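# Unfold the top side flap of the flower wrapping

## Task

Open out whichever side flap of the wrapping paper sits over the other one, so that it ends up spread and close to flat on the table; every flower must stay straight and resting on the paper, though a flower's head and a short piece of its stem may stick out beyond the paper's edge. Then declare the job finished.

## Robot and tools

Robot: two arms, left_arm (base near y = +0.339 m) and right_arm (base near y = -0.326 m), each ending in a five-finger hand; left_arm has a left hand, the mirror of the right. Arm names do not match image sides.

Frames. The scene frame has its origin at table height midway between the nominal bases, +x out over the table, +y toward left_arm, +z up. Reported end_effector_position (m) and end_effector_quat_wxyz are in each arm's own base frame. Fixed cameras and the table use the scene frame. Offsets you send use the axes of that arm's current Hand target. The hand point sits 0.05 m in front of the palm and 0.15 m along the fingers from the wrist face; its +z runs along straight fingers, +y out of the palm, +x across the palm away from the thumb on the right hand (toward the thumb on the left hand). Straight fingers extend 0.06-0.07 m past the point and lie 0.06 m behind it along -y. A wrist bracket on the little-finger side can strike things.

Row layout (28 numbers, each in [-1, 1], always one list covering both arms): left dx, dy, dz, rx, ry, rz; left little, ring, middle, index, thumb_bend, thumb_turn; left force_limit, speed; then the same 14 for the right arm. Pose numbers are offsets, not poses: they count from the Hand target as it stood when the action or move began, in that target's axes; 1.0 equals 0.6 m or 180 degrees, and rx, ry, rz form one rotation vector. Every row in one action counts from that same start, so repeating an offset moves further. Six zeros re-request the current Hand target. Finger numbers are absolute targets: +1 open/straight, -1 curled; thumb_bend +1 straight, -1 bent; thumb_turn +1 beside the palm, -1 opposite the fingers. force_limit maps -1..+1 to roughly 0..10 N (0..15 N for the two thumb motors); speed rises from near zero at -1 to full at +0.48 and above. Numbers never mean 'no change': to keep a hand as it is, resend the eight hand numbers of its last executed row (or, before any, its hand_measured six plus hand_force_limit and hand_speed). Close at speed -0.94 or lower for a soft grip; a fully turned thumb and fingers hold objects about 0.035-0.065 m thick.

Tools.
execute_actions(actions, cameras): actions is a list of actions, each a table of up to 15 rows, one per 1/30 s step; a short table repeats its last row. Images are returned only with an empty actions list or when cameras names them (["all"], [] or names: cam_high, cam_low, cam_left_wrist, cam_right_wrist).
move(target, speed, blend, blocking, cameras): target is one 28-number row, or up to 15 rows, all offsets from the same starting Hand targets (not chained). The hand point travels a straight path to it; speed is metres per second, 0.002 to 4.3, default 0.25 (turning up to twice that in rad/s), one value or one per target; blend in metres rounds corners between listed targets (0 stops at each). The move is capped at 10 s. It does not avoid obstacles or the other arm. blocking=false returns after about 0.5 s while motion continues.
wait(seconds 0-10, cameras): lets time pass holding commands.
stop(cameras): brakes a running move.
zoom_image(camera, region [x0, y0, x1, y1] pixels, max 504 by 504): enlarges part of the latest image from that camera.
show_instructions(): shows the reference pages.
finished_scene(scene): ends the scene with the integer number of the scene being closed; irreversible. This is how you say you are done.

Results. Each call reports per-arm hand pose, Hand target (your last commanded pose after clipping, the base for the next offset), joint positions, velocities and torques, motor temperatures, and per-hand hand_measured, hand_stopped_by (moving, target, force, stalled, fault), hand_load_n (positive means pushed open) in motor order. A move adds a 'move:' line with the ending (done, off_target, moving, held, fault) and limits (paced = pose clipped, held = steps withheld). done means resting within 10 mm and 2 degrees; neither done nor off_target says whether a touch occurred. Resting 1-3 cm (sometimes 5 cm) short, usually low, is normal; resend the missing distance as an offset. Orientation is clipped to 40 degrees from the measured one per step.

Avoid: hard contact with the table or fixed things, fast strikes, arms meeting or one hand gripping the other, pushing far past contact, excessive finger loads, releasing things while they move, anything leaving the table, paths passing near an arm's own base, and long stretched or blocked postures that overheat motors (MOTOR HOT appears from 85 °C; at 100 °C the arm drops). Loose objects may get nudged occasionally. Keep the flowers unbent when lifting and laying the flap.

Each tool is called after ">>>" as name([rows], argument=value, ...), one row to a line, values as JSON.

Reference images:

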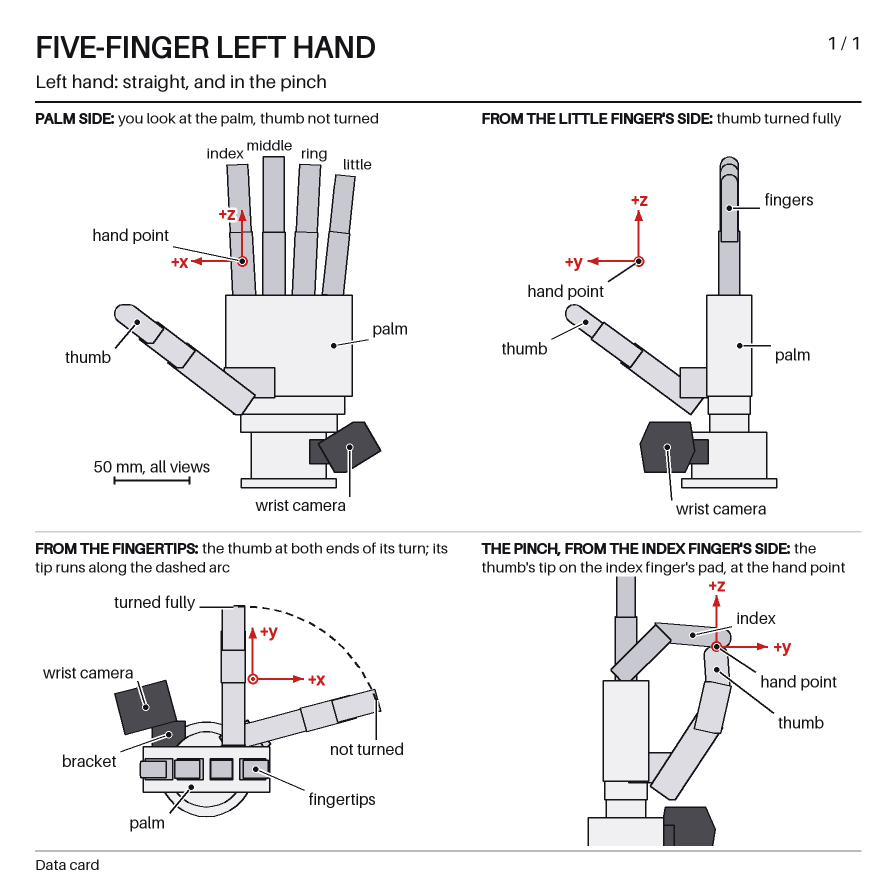

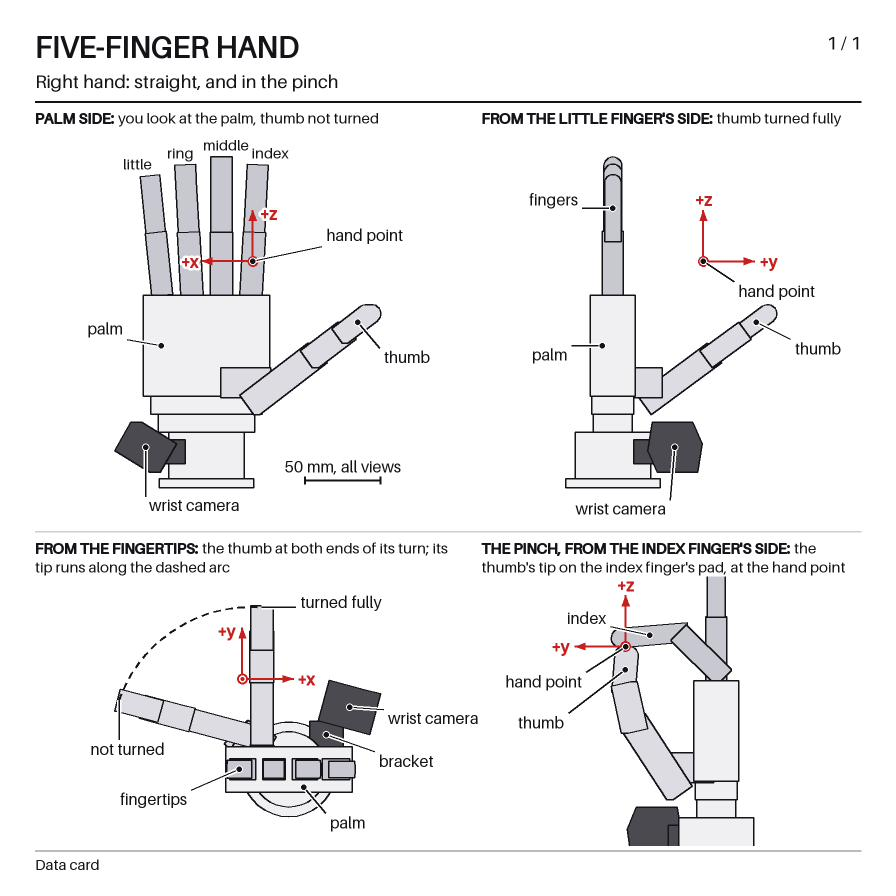

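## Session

>>> execute_actions(actions=[])

>>> zoom_image(camera="cam_high", region=[180, 100, 380, 300])

>>> zoom_image(camera="cam_low", region=[150, 260, 290, 360])

Scene clock: 0.00 s.
left_arm: end_effector_position=(+0.6498, -0.2258, +0.2220) hand_measured=(+1.000, +1.000, +1.000, +1.000, +1.000, +1.000) hand_load_n=(+0.0, +0.0, +0.0, +0.0, +0.0, +0.0) hand_stopped_by=(target, target, target, target, target, target) hand_force_limit=0.00 hand_speed=-0.80 end_effector_quat_wxyz=(-0.428, +0.774, -0.432, +0.177) | right_arm: end_effector_position=(+0.4998, -0.1006, +0.2617) hand_measured=(+1.000, +1.000, +1.000, +1.000, +1.000, +1.000) hand_load_n=(+0.0, +0.0, +0.0, +0.0, +0.0, +0.0) hand_stopped_by=(target, target, target, target, target, target) hand_force_limit=0.00 hand_speed=-0.80 end_effector_quat_wxyz=(-0.380, +0.647, -0.228, +0.621)
Joint positions: left_arm=[-0.484 1.848 1.777 -0.973 -0.849 -0.795] | right_arm=[-0.398 1.139 0.612 0.599 -0.607 -0.642]
Joint velocities: within noise
Joint torques (N m): no reading
Motor temperatures (°C): left_arm=[34 32 30 31 29 30] | right_arm=[31 30 33 29 29 28]
Heat: left arm: hottest waist 34 °C; right arm: hottest elbow 33 °C.
Hand target: left_arm +0.6563, -0.2292, +0.2395; -0.429, +0.775, -0.424, +0.193 | right_arm +0.5051, -0.1028, +0.2765; -0.379, +0.641, -0.219, +0.631

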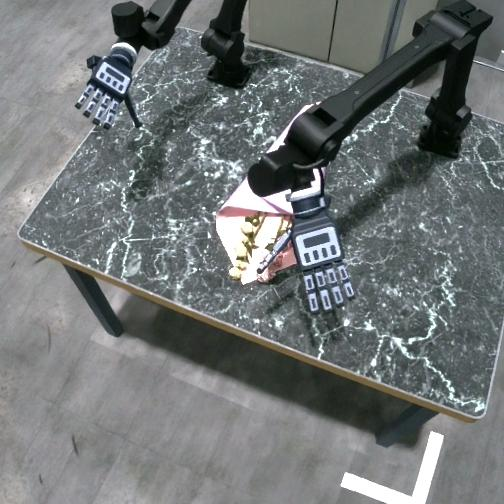

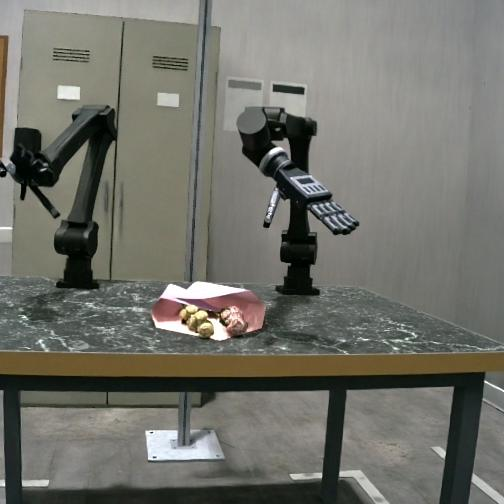

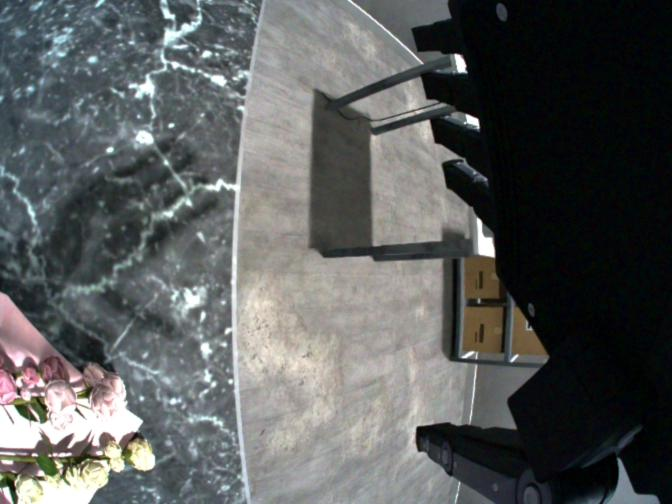

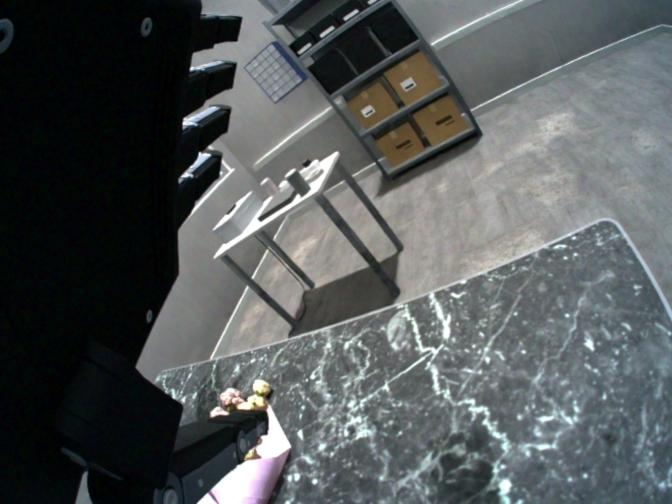

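Scaled by 2.520 from the camera's 504x504 image, which has a finer 720x720 frame.

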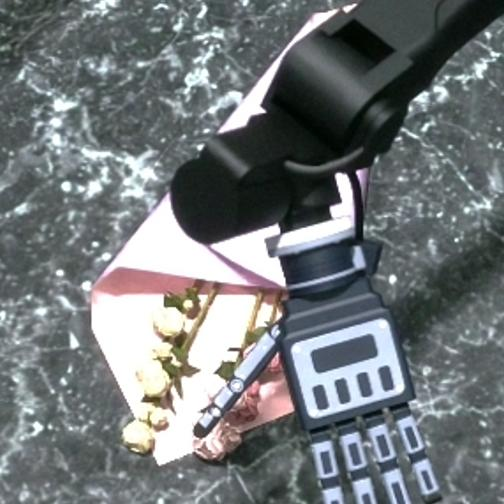

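Scaled by 3.600 from the camera's 504x504 image, which has a finer 720x720 frame.

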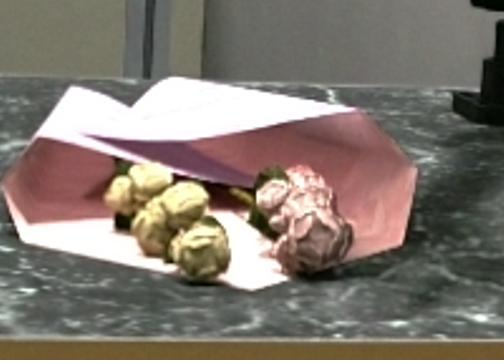

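>>> move(target=[-0.0275,0.2023,-0.1782,-0.2822,0.1504,0.2403,-1,-1,-1,0,0.3,-0.7,-0.6,0.0,0,0,0,0,0,0,1,1,1,1,1,1,0,-0.8], cameras=["all"], speed=0.3)

>>> zoom_image(camera="cam_high", region=[180, 100, 380, 300])

>>> zoom_image(camera="cam_low", region=[150, 240, 290, 350])

>>> zoom_image(camera="cam_left_wrist", region=[0, 0, 504, 504])

Scene clock: 3.77 s.
left_arm: end_effector_position=(+0.5078, -0.2979, +0.1885) hand_measured=(-1.000, -1.000, -1.000, +0.000, +0.300, -0.700) hand_load_n=(+0.0, +0.5, +0.0, +0.0, +0.0, +0.0) hand_stopped_by=(target, target, target, target, target, target) hand_force_limit=-0.60 hand_speed=0.00 end_effector_quat_wxyz=(-0.005, -0.616, +0.788, +0.014) | right_arm: end_effector_position=(+0.4998, -0.1006, +0.2617) hand_measured=(+1.000, +1.000, +1.000, +1.000, +1.000, +1.000) hand_load_n=(+0.0, +0.0, +0.0, +0.0, +0.0, +0.0) hand_stopped_by=(target, target, target, target, target, target) hand_force_limit=0.00 hand_speed=-0.80 end_effector_quat_wxyz=(-0.380, +0.647, -0.228, +0.621)
Joint positions: left_arm=[-0.458 2.082 2.154 -1.672 -0.002 -0.214] | right_arm=[-0.398 1.139 0.612 0.599 -0.607 -0.642]
Joint torques (N m): left_arm=[0.5 -19.78 14.02 -0.5 0.14 0.03] | right_arm=[0.15 -6.59 9.83 1.81 -0.04 -0.01]
Heat: left arm: hottest waist 34 °C; right arm: hottest elbow 34 °C.
Hand target: left_arm +0.5167, -0.3024, +0.1999; +0.000, -0.612, +0.791, +0.000 | right_arm +0.5051, -0.1028, +0.2765; -0.379, +0.641, -0.219, +0.631
Off the commanded pose: left_arm 0.015 m, 2 deg | right_arm 0.016 m, 2 deg.
move: off_target (left_arm, right_arm)

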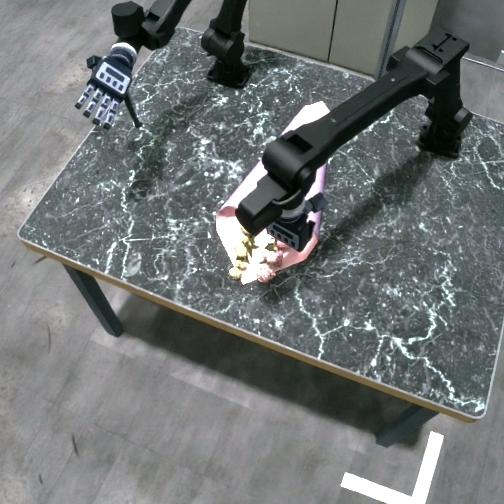

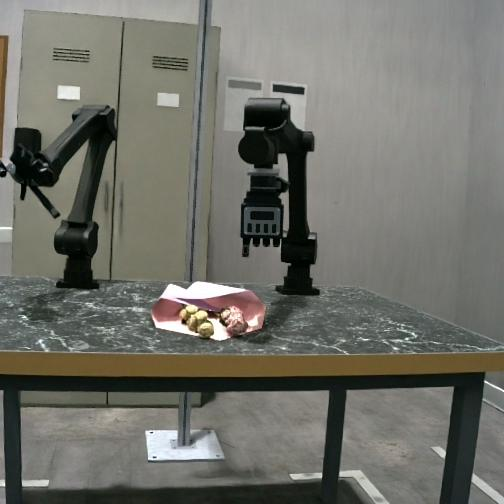

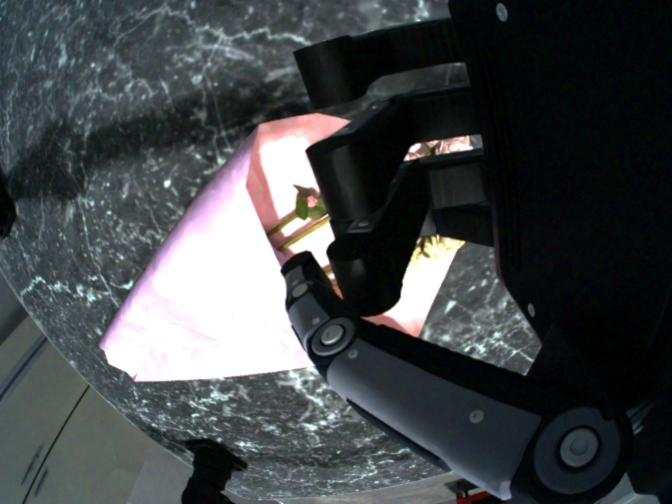

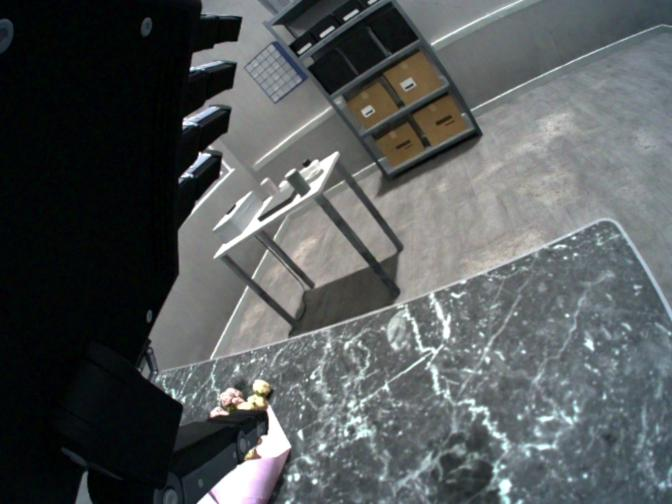

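Scaled by 2.520 from the camera's 504x504 image, which has a finer 720x720 frame.

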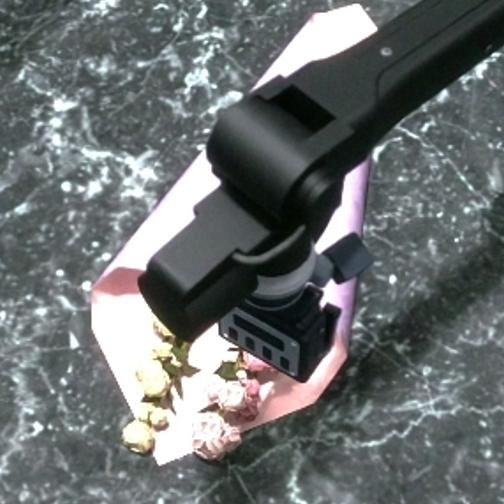

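Scaled by 3.600 from the camera's 504x504 image, which has a finer 720x720 frame.

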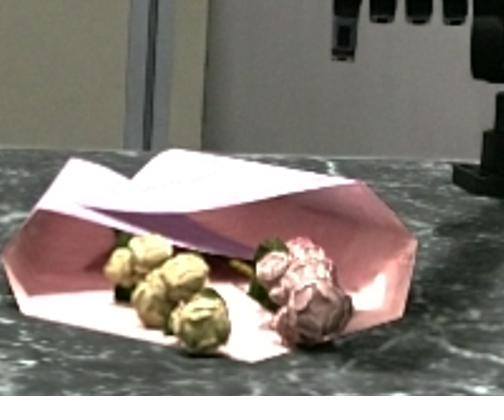

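Scaled by 1.000.

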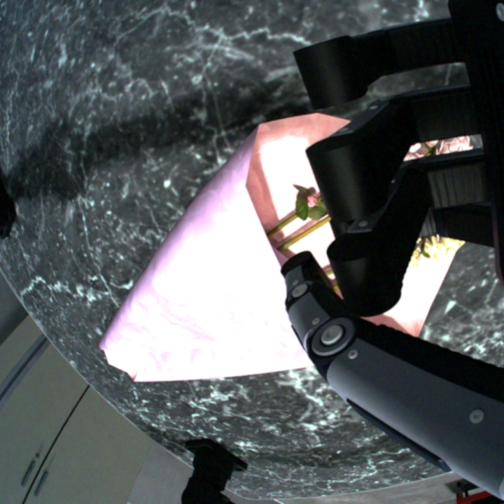

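>>> move(target=[0.0883,-0.0017,0.175,0,0,0,-1,-1,-1,0,0.3,-0.7,-0.6,0.0,0,0,0,0,0,0,1,1,1,1,1,1,0,-0.8], cameras=["cam_low","cam_left_wrist","cam_high"], speed=0.2)

>>> zoom_image(camera="cam_low", region=[150, 240, 290, 350])

>>> zoom_image(camera="cam_left_wrist", region=[150, 60, 450, 400])

Scene clock: 6.00 s.
left_arm: end_effector_position=(+0.4997, -0.3497, +0.0933) hand_measured=(-1.000, -1.000, -1.000, +0.000, +0.300, -0.700) hand_load_n=(+0.0, +0.0, +0.0, +0.0, +0.0, +0.0) hand_stopped_by=(target, target, target, target, target, target) hand_force_limit=-0.60 hand_speed=0.00 end_effector_quat_wxyz=(-0.003, -0.609, +0.793, +0.009) | right_arm: end_effector_position=(+0.4998, -0.1006, +0.2617) hand_measured=(+1.000, +1.000, +1.000, +1.000, +1.000, +1.000) hand_load_n=(+0.0, +0.0, +0.0, +0.0, +0.0, -0.5) hand_stopped_by=(target, target, target, target, target, target) hand_force_limit=0.00 hand_speed=-0.80 end_effector_quat_wxyz=(-0.380, +0.647, -0.228, +0.621)
Joint positions: left_arm=[-0.535 2.144 2.01 -1.455 -0.001 -0.274] | right_arm=[-0.398 1.139 0.612 0.599 -0.607 -0.642]
Joint torques (N m): left_arm=[0.38 -21.25 10.14 0.54 0.11 -0.18] | right_arm=[0.15 -6.65 9.81 1.81 -0.05 -0.01]
Heat: left arm: hottest waist 34 °C; right arm: hottest elbow 34 °C.
Hand target: left_arm +0.5044, -0.3540, +0.0948; +0.000, -0.612, +0.791, +0.000 | right_arm +0.5051, -0.1028, +0.2765; -0.379, +0.641, -0.219, +0.631
Off the commanded pose: left_arm 0.007 m, 1 deg | right_arm 0.016 m, 2 deg.
move: off_target (right_arm)
Images, in order (width x height): cam_high 504x504, cam_low 504x504, cam_left_wrist 672x504.

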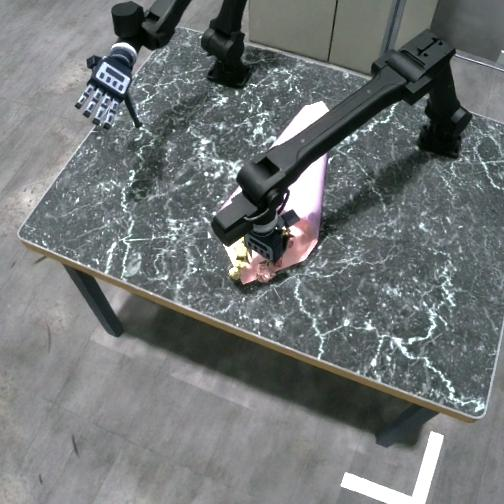

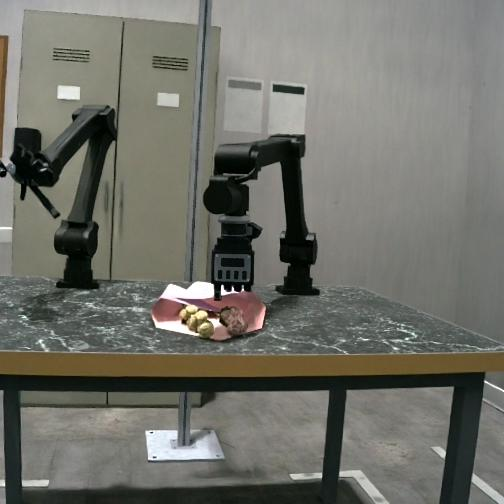

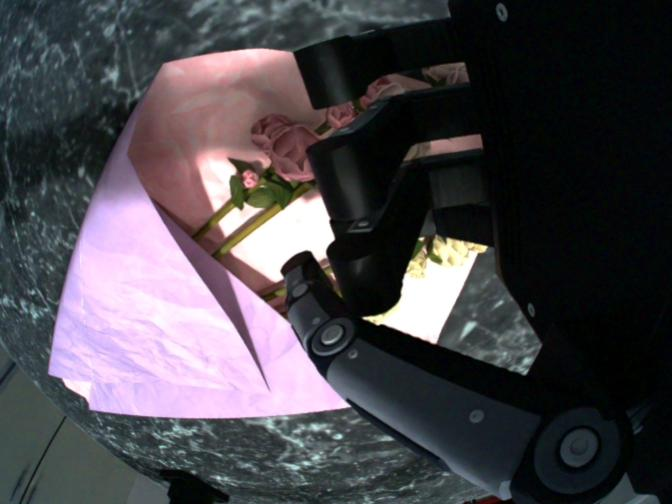

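Scaled by 3.600 from the camera's 504x504 image, which has a finer 720x720 frame.

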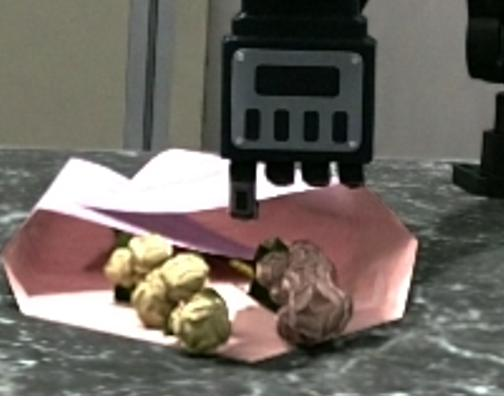

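Scaled by 1.482 from the camera's 672x504 image, which has a finer 960x720 frame.

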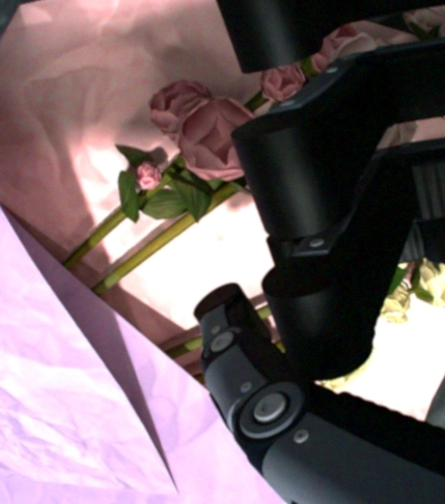

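>>> move(target=[0.0096,0.049,0.058,0,0,-0.061,-1,-1,-1,0,0.3,-0.7,-0.6,0.0,0,0,0,0,0,0,1,1,1,1,1,1,0,-0.8], cameras=["cam_low","cam_left_wrist"], speed=0.1)

>>> zoom_image(camera="cam_low", region=[150, 250, 270, 350])

>>> zoom_image(camera="cam_left_wrist", region=[150, 60, 450, 400])

Scene clock: 8.33 s.
left_arm: end_effector_position=(+0.4729, -0.3454, +0.0492) hand_measured=(-1.000, -1.000, -1.000, +0.000, +0.300, -0.700) hand_load_n=(+0.5, +0.5, +0.0, +0.0, +0.0, +0.0) hand_stopped_by=(target, target, target, target, target, target) hand_force_limit=-0.60 hand_speed=0.00 end_effector_quat_wxyz=(+0.004, +0.685, -0.729, -0.015) | right_arm: end_effector_position=(+0.4998, -0.1006, +0.2617) hand_measured=(+1.000, +1.000, +1.000, +1.000, +1.000, +1.000) hand_load_n=(+0.0, +0.0, +0.0, +0.0, +0.0, +0.0) hand_stopped_by=(target, target, target, target, target, target) hand_force_limit=0.00 hand_speed=-0.80 end_effector_quat_wxyz=(-0.380, +0.647, -0.228, +0.621)
Joint positions: left_arm=[-0.536 2.08 1.783 -1.305 0 -0.474] | right_arm=[-0.398 1.139 0.612 0.599 -0.607 -0.642]
Joint torques (N m): left_arm=[-0.15 -22.01 9.09 0.42 0.09 -0.16] | right_arm=[0.15 -6.71 9.83 1.81 -0.04 -0.01]
Heat: left arm: hottest waist 34 °C; right arm: hottest elbow 34 °C.
Hand target: left_arm +0.4746, -0.3522, +0.0601; +0.000, +0.685, -0.728, +0.000 | right_arm +0.5051, -0.1028, +0.2765; -0.379, +0.641, -0.219, +0.631
Off the commanded pose: left_arm 0.013 m, 2 deg | right_arm 0.016 m, 2 deg.
move: off_target (left_arm, right_arm)
Images, in order (width x height): cam_low 504x504, cam_left_wrist 672x504.

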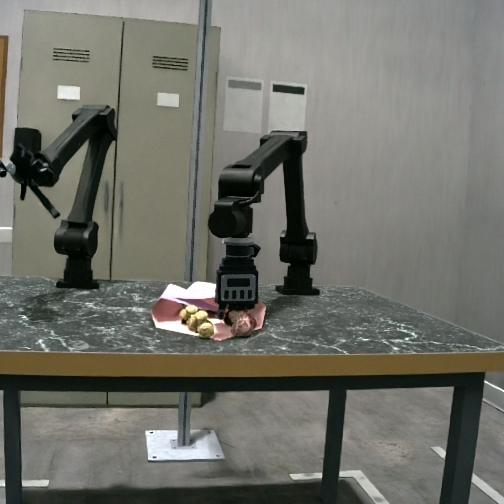

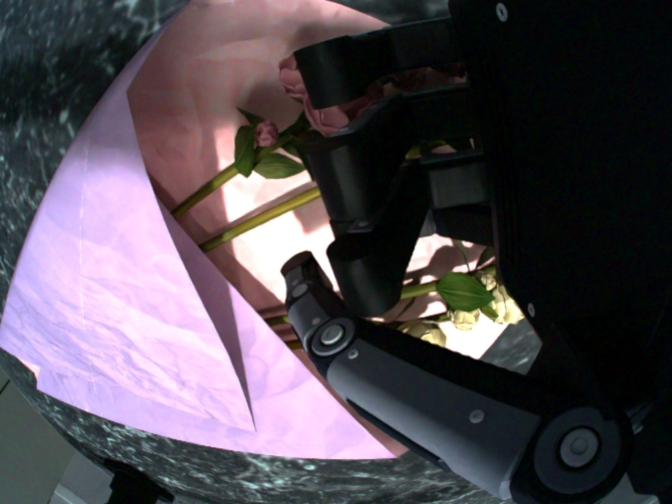

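Scaled by 4.200 from the camera's 504x504 image, which has a finer 720x720 frame.

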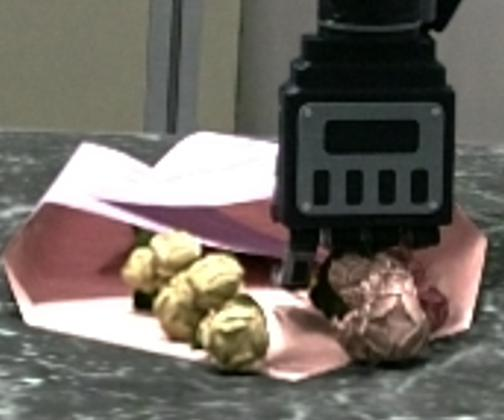

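Scaled by 1.482 from the camera's 672x504 image, which has a finer 960x720 frame.

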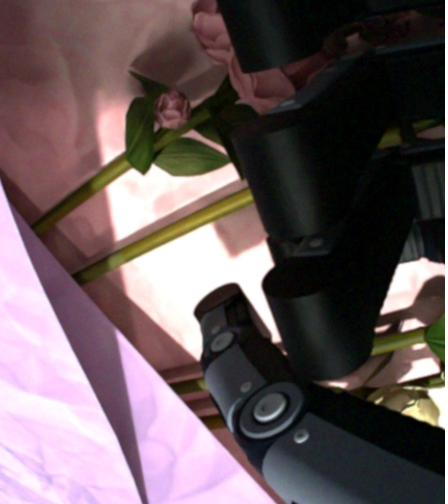

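>>> move(target=[0,0.0583,-0.01,0,0,0,-1,-1,-1,0,0.3,-0.7,-0.6,0.0,0,0,0,0,0,0,1,1,1,1,1,1,0,-0.8], cameras=["cam_low","cam_left_wrist"], speed=0.1)

>>> zoom_image(camera="cam_low", region=[150, 250, 270, 350])

Scene clock: 9.80 s.
left_arm: end_effector_position=(+0.4371, -0.3445, +0.0559) hand_measured=(-1.000, -1.000, -1.000, +0.000, +0.300, -0.700) hand_load_n=(+0.0, +0.0, +0.0, +0.0, +0.0, +0.0) hand_stopped_by=(target, target, target, target, target, target) hand_force_limit=-0.60 hand_speed=0.00 end_effector_quat_wxyz=(+0.004, +0.684, -0.730, -0.015) | right_arm: end_effector_position=(+0.4998, -0.1006, +0.2617) hand_measured=(+1.000, +1.000, +1.000, +1.000, +1.000, +1.000) hand_load_n=(+0.0, +0.0, +0.0, +0.0, -0.5, +0.0) hand_stopped_by=(target, target, target, target, target, target) hand_force_limit=0.00 hand_speed=-0.80 end_effector_quat_wxyz=(-0.380, +0.647, -0.228, +0.621)
Joint positions: left_arm=[-0.566 1.994 1.66 -1.269 0 -0.501] | right_arm=[-0.398 1.139 0.612 0.599 -0.607 -0.642]
Joint torques (N m): left_arm=[0.03 -20.66 9.03 0.38 0.08 -0.15] | right_arm=[0.09 -6.71 9.83 1.81 -0.04 -0.01]
Heat: left arm: hottest waist 34 °C; right arm: hottest elbow 34 °C.
Hand target: left_arm +0.4396, -0.3501, +0.0660; +0.000, +0.685, -0.729, +0.000 | right_arm +0.5051, -0.1028, +0.2765; -0.379, +0.641, -0.219, +0.631
Off the commanded pose: left_arm 0.012 m, 2 deg | right_arm 0.016 m, 2 deg.
move: off_target (left_arm, right_arm)
Images, in order (width x height): cam_low 504x504, cam_left_wrist 672x504.

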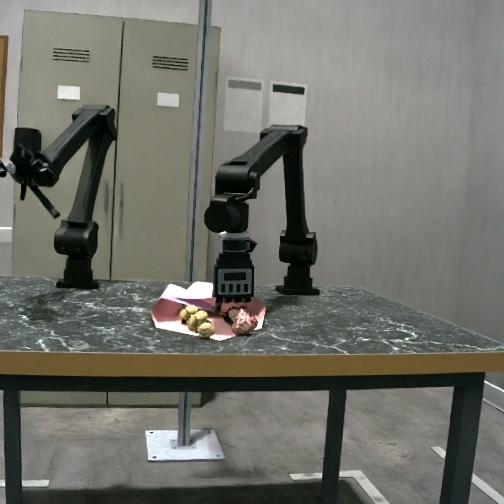

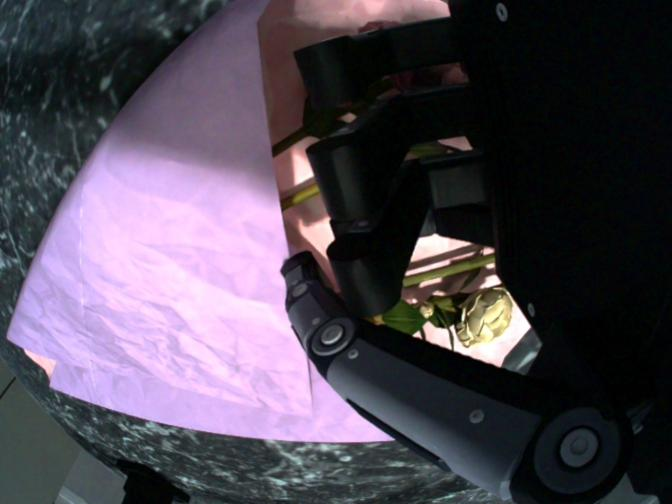

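Scaled by 4.200 from the camera's 504x504 image, which has a finer 720x720 frame.

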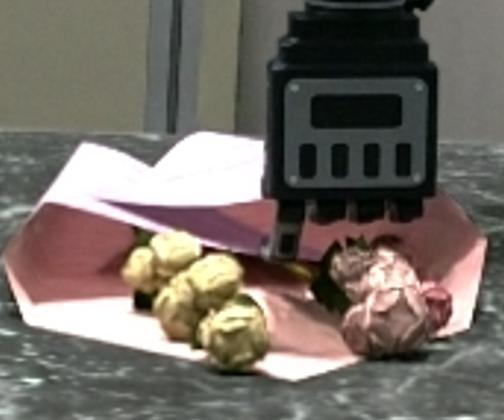

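>>> move(target=[0,0.05,0.005,0,0,0,-1,-1,-1,0,0.3,-0.7,-0.6,0.0,0,0,0,0,0,0,1,1,1,1,1,1,0,-0.8], cameras=["cam_low","cam_left_wrist","cam_high"], speed=0.08)

>>> zoom_image(camera="cam_low", region=[150, 250, 270, 350])

>>> zoom_image(camera="cam_high", region=[180, 100, 380, 300])

Scene clock: 11.50 s.
left_arm: end_effector_position=(+0.4077, -0.3425, +0.0535) hand_measured=(-1.000, -1.000, -1.000, +0.000, +0.300, -0.700) hand_load_n=(+0.0, +0.0, +0.0, +0.0, +0.0, +0.5) hand_stopped_by=(target, target, target, target, target, target) hand_force_limit=-0.60 hand_speed=0.00 end_effector_quat_wxyz=(+0.004, +0.684, -0.729, -0.015) | right_arm: end_effector_position=(+0.4998, -0.1006, +0.2617) hand_measured=(+1.000, +1.000, +1.000, +1.000, +1.000, +1.000) hand_load_n=(+0.0, -0.5, +0.0, +0.0, +0.0, +0.0) hand_stopped_by=(target, target, target, target, target, target) hand_force_limit=0.00 hand_speed=-0.80 end_effector_quat_wxyz=(-0.380, +0.647, -0.228, +0.621)
Joint positions: left_arm=[-0.591 1.931 1.555 -1.225 0 -0.526] | right_arm=[-0.398 1.139 0.612 0.599 -0.607 -0.642]
Joint torques (N m): left_arm=[-0.03 -19.66 8.81 0.46 0.08 -0.12] | right_arm=[0.09 -6.71 9.81 1.83 -0.04 -0.01]
Heat: left arm: hottest waist 34 °C; right arm: hottest elbow 35 °C.
Hand target: left_arm +0.4096, -0.3483, +0.0630; +0.000, +0.685, -0.728, +0.000 | right_arm +0.5051, -0.1028, +0.2765; -0.379, +0.641, -0.219, +0.631
Off the commanded pose: left_arm 0.011 m, 2 deg | right_arm 0.016 m, 2 deg.
move: off_target (left_arm, right_arm)
Images, in order (width x height): cam_high 504x504, cam_low 504x504, cam_left_wrist 672x504.

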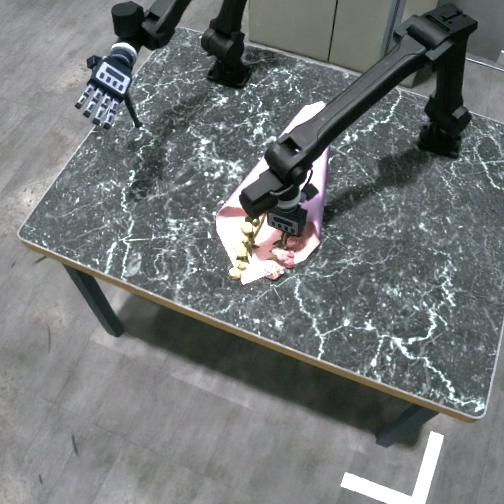

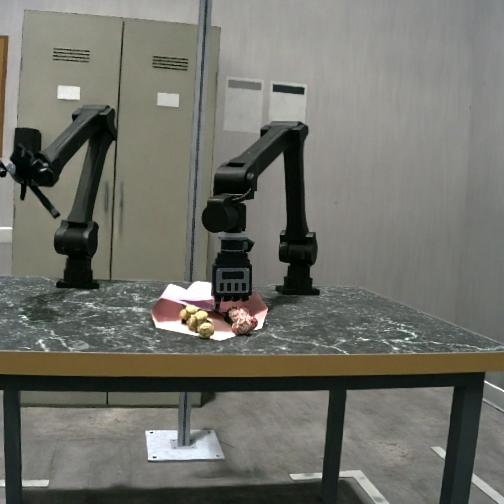

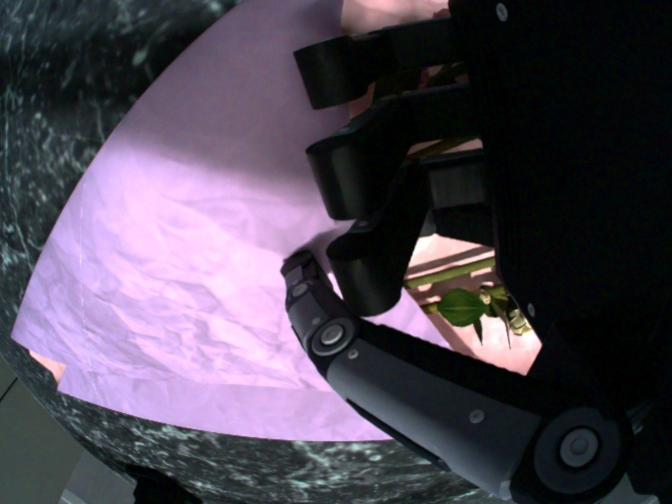

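Scaled by 4.200 from the camera's 504x504 image, which has a finer 720x720 frame.

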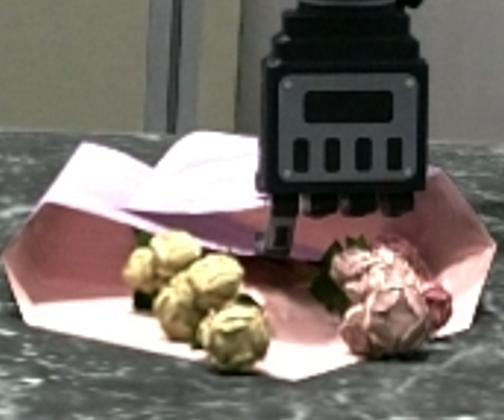

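Scaled by 2.520 from the camera's 504x504 image, which has a finer 720x720 frame.

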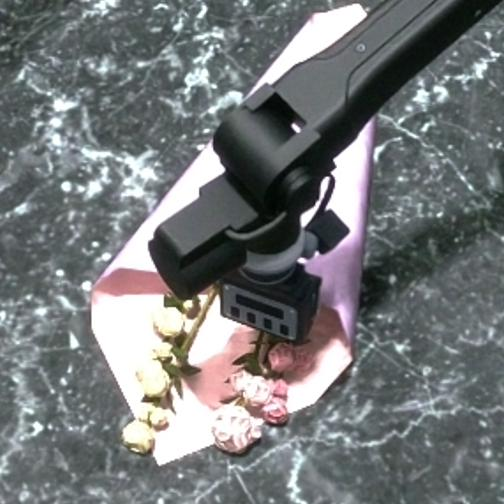

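>>> move([
  [0,0,-0.06,0,0,0,-1,-1,-1,0,0.3,-0.7,-0.6,0.0,0,0,0,0,0,0,1,1,1,1,1,1,0,-0.8],
  [-0.1328,0.0357,-0.11,0,0,0,-1,-1,-1,0,0.3,-0.7,-0.6,0.0,0,0,0,0,0,0,1,1,1,1,1,1,0,-0.8],
], cameras=["cam_low","cam_left_wrist","cam_high"], speed=0.1, blend=[0.02,0])

>>> zoom_image(camera="cam_low", region=[150, 210, 300, 350])

>>> zoom_image(camera="cam_high", region=[180, 100, 380, 300])

Scene clock: 14.23 s.
left_arm: end_effector_position=(+0.3945, -0.2716, +0.1218) hand_measured=(-1.000, -1.000, -1.000, +0.000, +0.300, -0.700) hand_load_n=(+0.0, +0.0, +0.0, +0.0, +0.0, +0.0) hand_stopped_by=(target, target, target, target, target, target) hand_force_limit=-0.60 hand_speed=0.00 end_effector_quat_wxyz=(+0.001, +0.686, -0.727, -0.002) | right_arm: end_effector_position=(+0.4998, -0.1006, +0.2617) hand_measured=(+1.000, +1.000, +1.000, +1.000, +1.000, +1.000) hand_load_n=(+0.0, +0.0, +0.0, +0.0, +0.0, +0.0) hand_stopped_by=(target, target, target, target, target, target) hand_force_limit=0.00 hand_speed=-0.80 end_effector_quat_wxyz=(-0.380, +0.647, -0.228, +0.621)
Joint positions: left_arm=[-0.49 1.735 1.462 -1.301 0 -0.433] | right_arm=[-0.398 1.139 0.612 0.599 -0.607 -0.642]
Joint torques (N m): left_arm=[0.91 -16.85 9.16 -0.46 0.07 0.03] | right_arm=[0.15 -6.65 9.81 1.83 -0.04 -0.01]
Heat: left arm: hottest waist 34 °C; right arm: hottest elbow 35 °C.
Hand target: left_arm +0.3932, -0.2674, +0.1291; +0.000, +0.685, -0.728, +0.000 | right_arm +0.5051, -0.1028, +0.2765; -0.379, +0.641, -0.219, +0.631
Off the commanded pose: left_arm 0.008 m, 0 deg | right_arm 0.016 m, 2 deg.
move: off_target (right_arm); blend cut to 0.018 m at target 1
Images, in order (width x height): cam_high 504x504, cam_low 504x504, cam_left_wrist 672x504.

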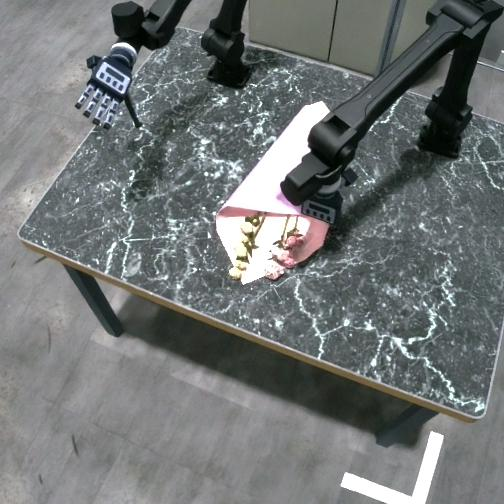

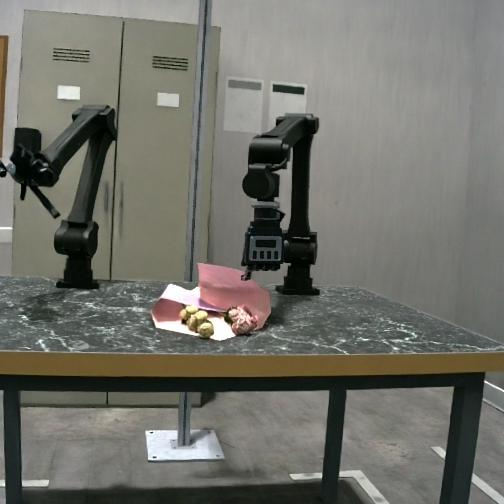

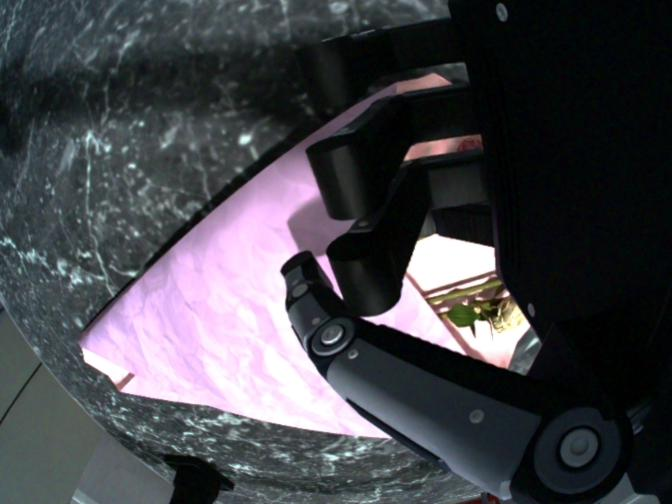

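Scaled by 3.360 from the camera's 504x504 image, which has a finer 720x720 frame.

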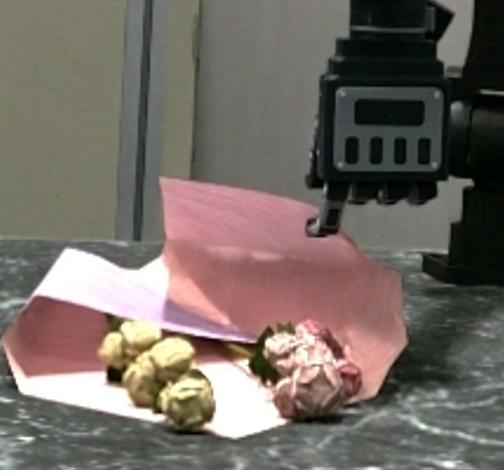

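Scaled by 2.520 from the camera's 504x504 image, which has a finer 720x720 frame.

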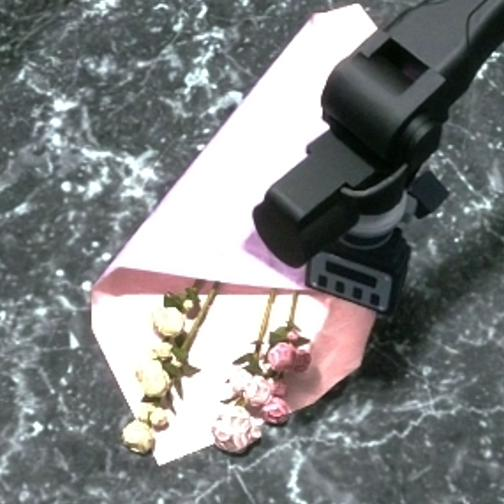

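>>> move(target=[-0.1494,0.0359,0.02,0,0,0,-1,-1,-1,0,0.3,-0.7,-0.6,0.0,0,0,0,0,0,0,1,1,1,1,1,1,0,-0.8], cameras=["cam_low","cam_left_wrist","cam_high"], speed=0.1)

>>> zoom_image(camera="cam_low", region=[150, 210, 320, 350])

>>> zoom_image(camera="cam_high", region=[180, 100, 380, 300])

Scene clock: 16.10 s.
left_arm: end_effector_position=(+0.3731, -0.1784, +0.1106) hand_measured=(-1.000, -1.000, -1.000, +0.000, +0.300, -0.700) hand_load_n=(+0.0, +0.0, +0.0, +0.5, +0.0, +0.0) hand_stopped_by=(target, target, target, target, target, target) hand_force_limit=-0.60 hand_speed=0.00 end_effector_quat_wxyz=(+0.007, +0.686, -0.727, -0.013) | right_arm: end_effector_position=(+0.4998, -0.1006, +0.2617) hand_measured=(+1.000, +1.000, +1.000, +1.000, +1.000, +1.000) hand_load_n=(+0.0, +0.0, +0.0, +0.0, +0.0, +0.0) hand_stopped_by=(target, target, target, target, target, target) hand_force_limit=0.00 hand_speed=-0.80 end_effector_quat_wxyz=(-0.380, +0.647, -0.228, +0.621)
Joint positions: left_arm=[-0.333 1.62 1.278 -1.258 0 -0.276] | right_arm=[-0.398 1.139 0.612 0.599 -0.607 -0.642]
Joint torques (N m): left_arm=[0.85 -14.97 8.96 0.39 0.04 0] | right_arm=[0.15 -6.71 9.83 1.81 -0.04 -0.01]
Heat: left arm: hottest waist 34 °C; right arm: hottest elbow 35 °C.
Hand target: left_arm +0.3772, -0.1766, +0.1171; +0.000, +0.685, -0.728, +0.000 | right_arm +0.5051, -0.1028, +0.2765; -0.379, +0.641, -0.219, +0.631
Off the commanded pose: left_arm 0.008 m, 2 deg | right_arm 0.016 m, 2 deg.
move: off_target (right_arm)
Images, in order (width x height): cam_high 504x504, cam_low 504x504, cam_left_wrist 672x504.

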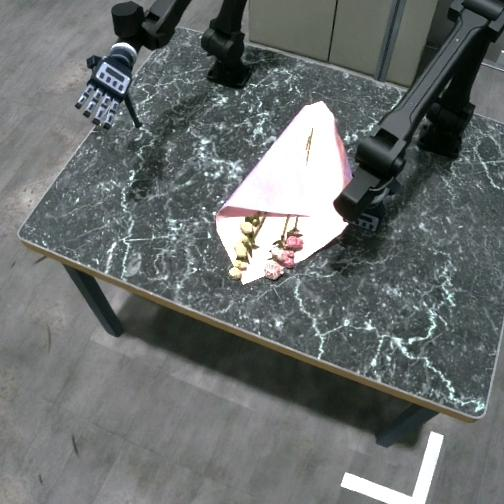

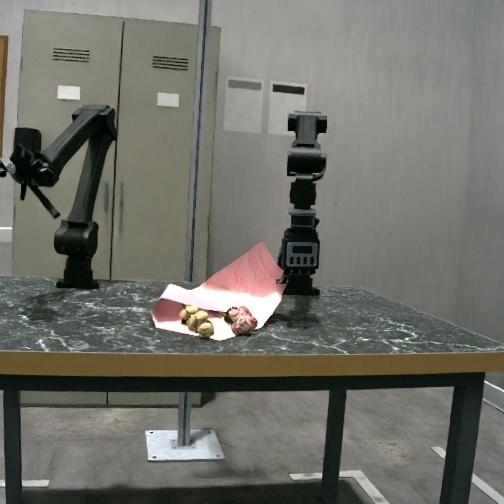

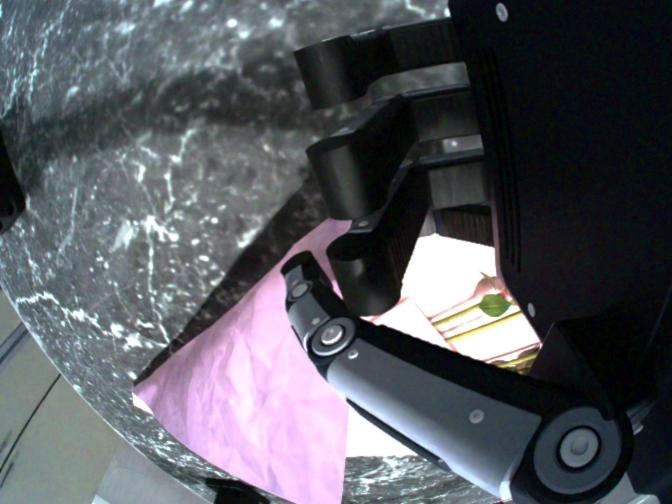

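Scaled by 2.965 from the camera's 504x504 image, which has a finer 720x720 frame.

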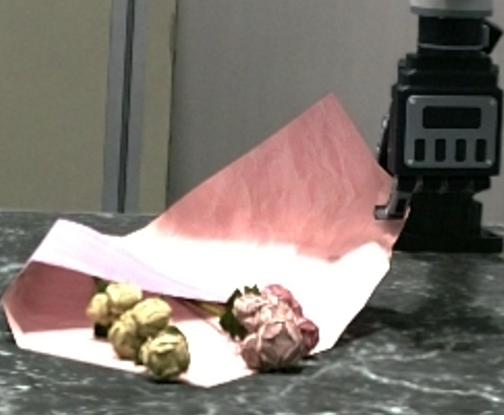

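Scaled by 2.520 from the camera's 504x504 image, which has a finer 720x720 frame.

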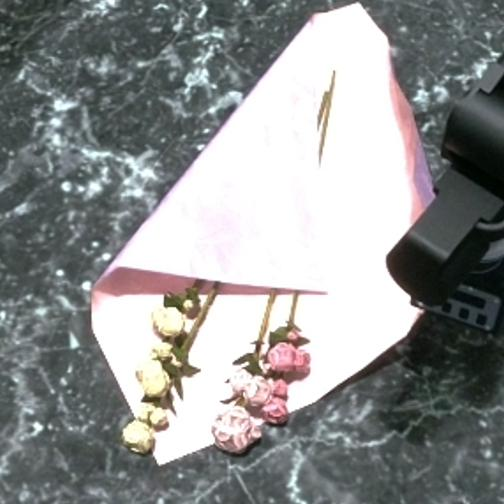

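>>> move(target=[-0.1165,0.03,0.05,0,0,0,-1,-1,-1,0,0.3,-0.7,-0.6,0.0,0,0,0,0,0,0,1,1,1,1,1,1,0,-0.8], cameras=["cam_low","cam_left_wrist","cam_high"], speed=0.12)

>>> zoom_image(camera="cam_low", region=[170, 210, 340, 350])

>>> zoom_image(camera="cam_high", region=[200, 100, 400, 300])

Scene clock: 17.80 s.
left_arm: end_effector_position=(+0.3590, -0.1078, +0.0816) hand_measured=(-1.000, -1.000, -1.000, +0.000, +0.300, -0.700) hand_load_n=(+0.0, +0.0, +0.0, +0.0, +0.0, +0.0) hand_stopped_by=(target, target, target, target, target, target) hand_force_limit=-0.60 hand_speed=0.00 end_effector_quat_wxyz=(+0.008, +0.686, -0.727, -0.012) | right_arm: end_effector_position=(+0.4998, -0.1006, +0.2617) hand_measured=(+1.000, +1.000, +1.000, +1.000, +1.000, +1.000) hand_load_n=(-0.5, +0.0, +0.0, +0.0, +0.0, -0.5) hand_stopped_by=(target, target, target, target, target, target) hand_force_limit=0.00 hand_speed=-0.80 end_effector_quat_wxyz=(-0.380, +0.647, -0.228, +0.621)
Joint positions: left_arm=[-0.188 1.571 1.135 -1.164 0 -0.13] | right_arm=[-0.398 1.139 0.612 0.599 -0.607 -0.642]
Joint torques (N m): left_arm=[0.97 -13.74 8.65 0.39 0.05 0.03] | right_arm=[0.09 -6.65 9.81 1.81 -0.04 -0.01]
Heat: left arm: hottest waist 34 °C; right arm: hottest elbow 35 °C.
Hand target: left_arm +0.3634, -0.1057, +0.0870; +0.000, +0.685, -0.728, +0.000 | right_arm +0.5051, -0.1028, +0.2765; -0.379, +0.641, -0.219, +0.631
Off the commanded pose: left_arm 0.007 m, 2 deg | right_arm 0.016 m, 2 deg.
move: off_target (right_arm)
Images, in order (width x height): cam_high 504x504, cam_low 504x504, cam_left_wrist 672x504.

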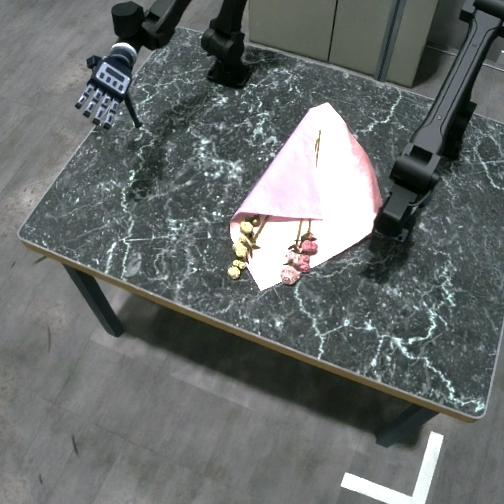

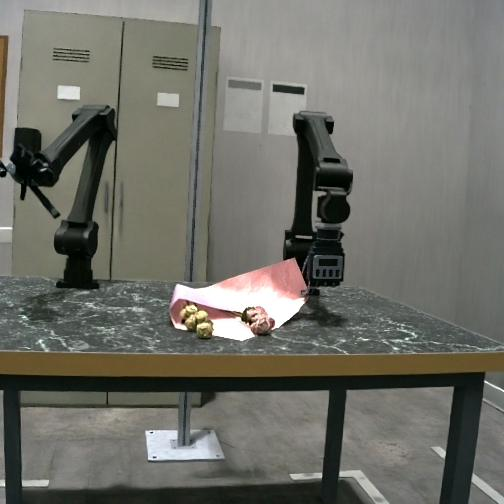

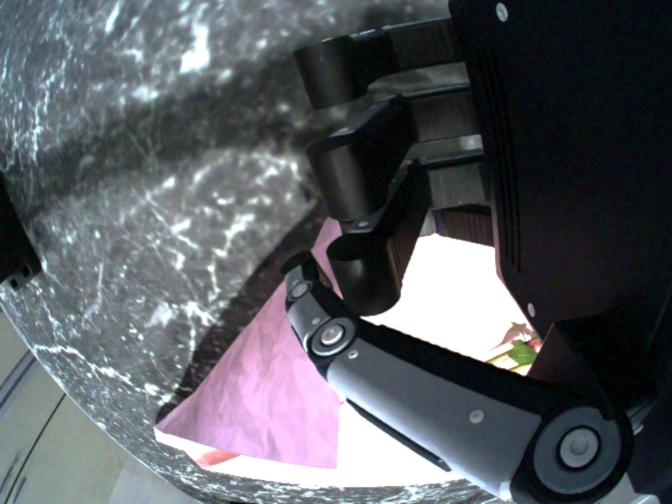

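Scaled by 2.965 from the camera's 504x504 image, which has a finer 720x720 frame.

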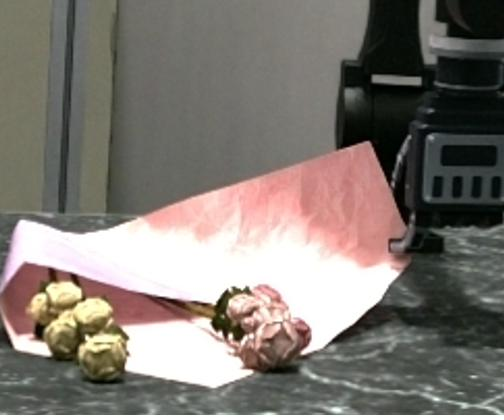

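Scaled by 2.520 from the camera's 504x504 image, which has a finer 720x720 frame.

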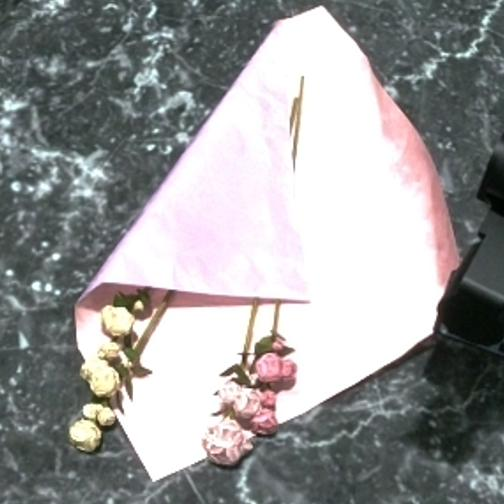

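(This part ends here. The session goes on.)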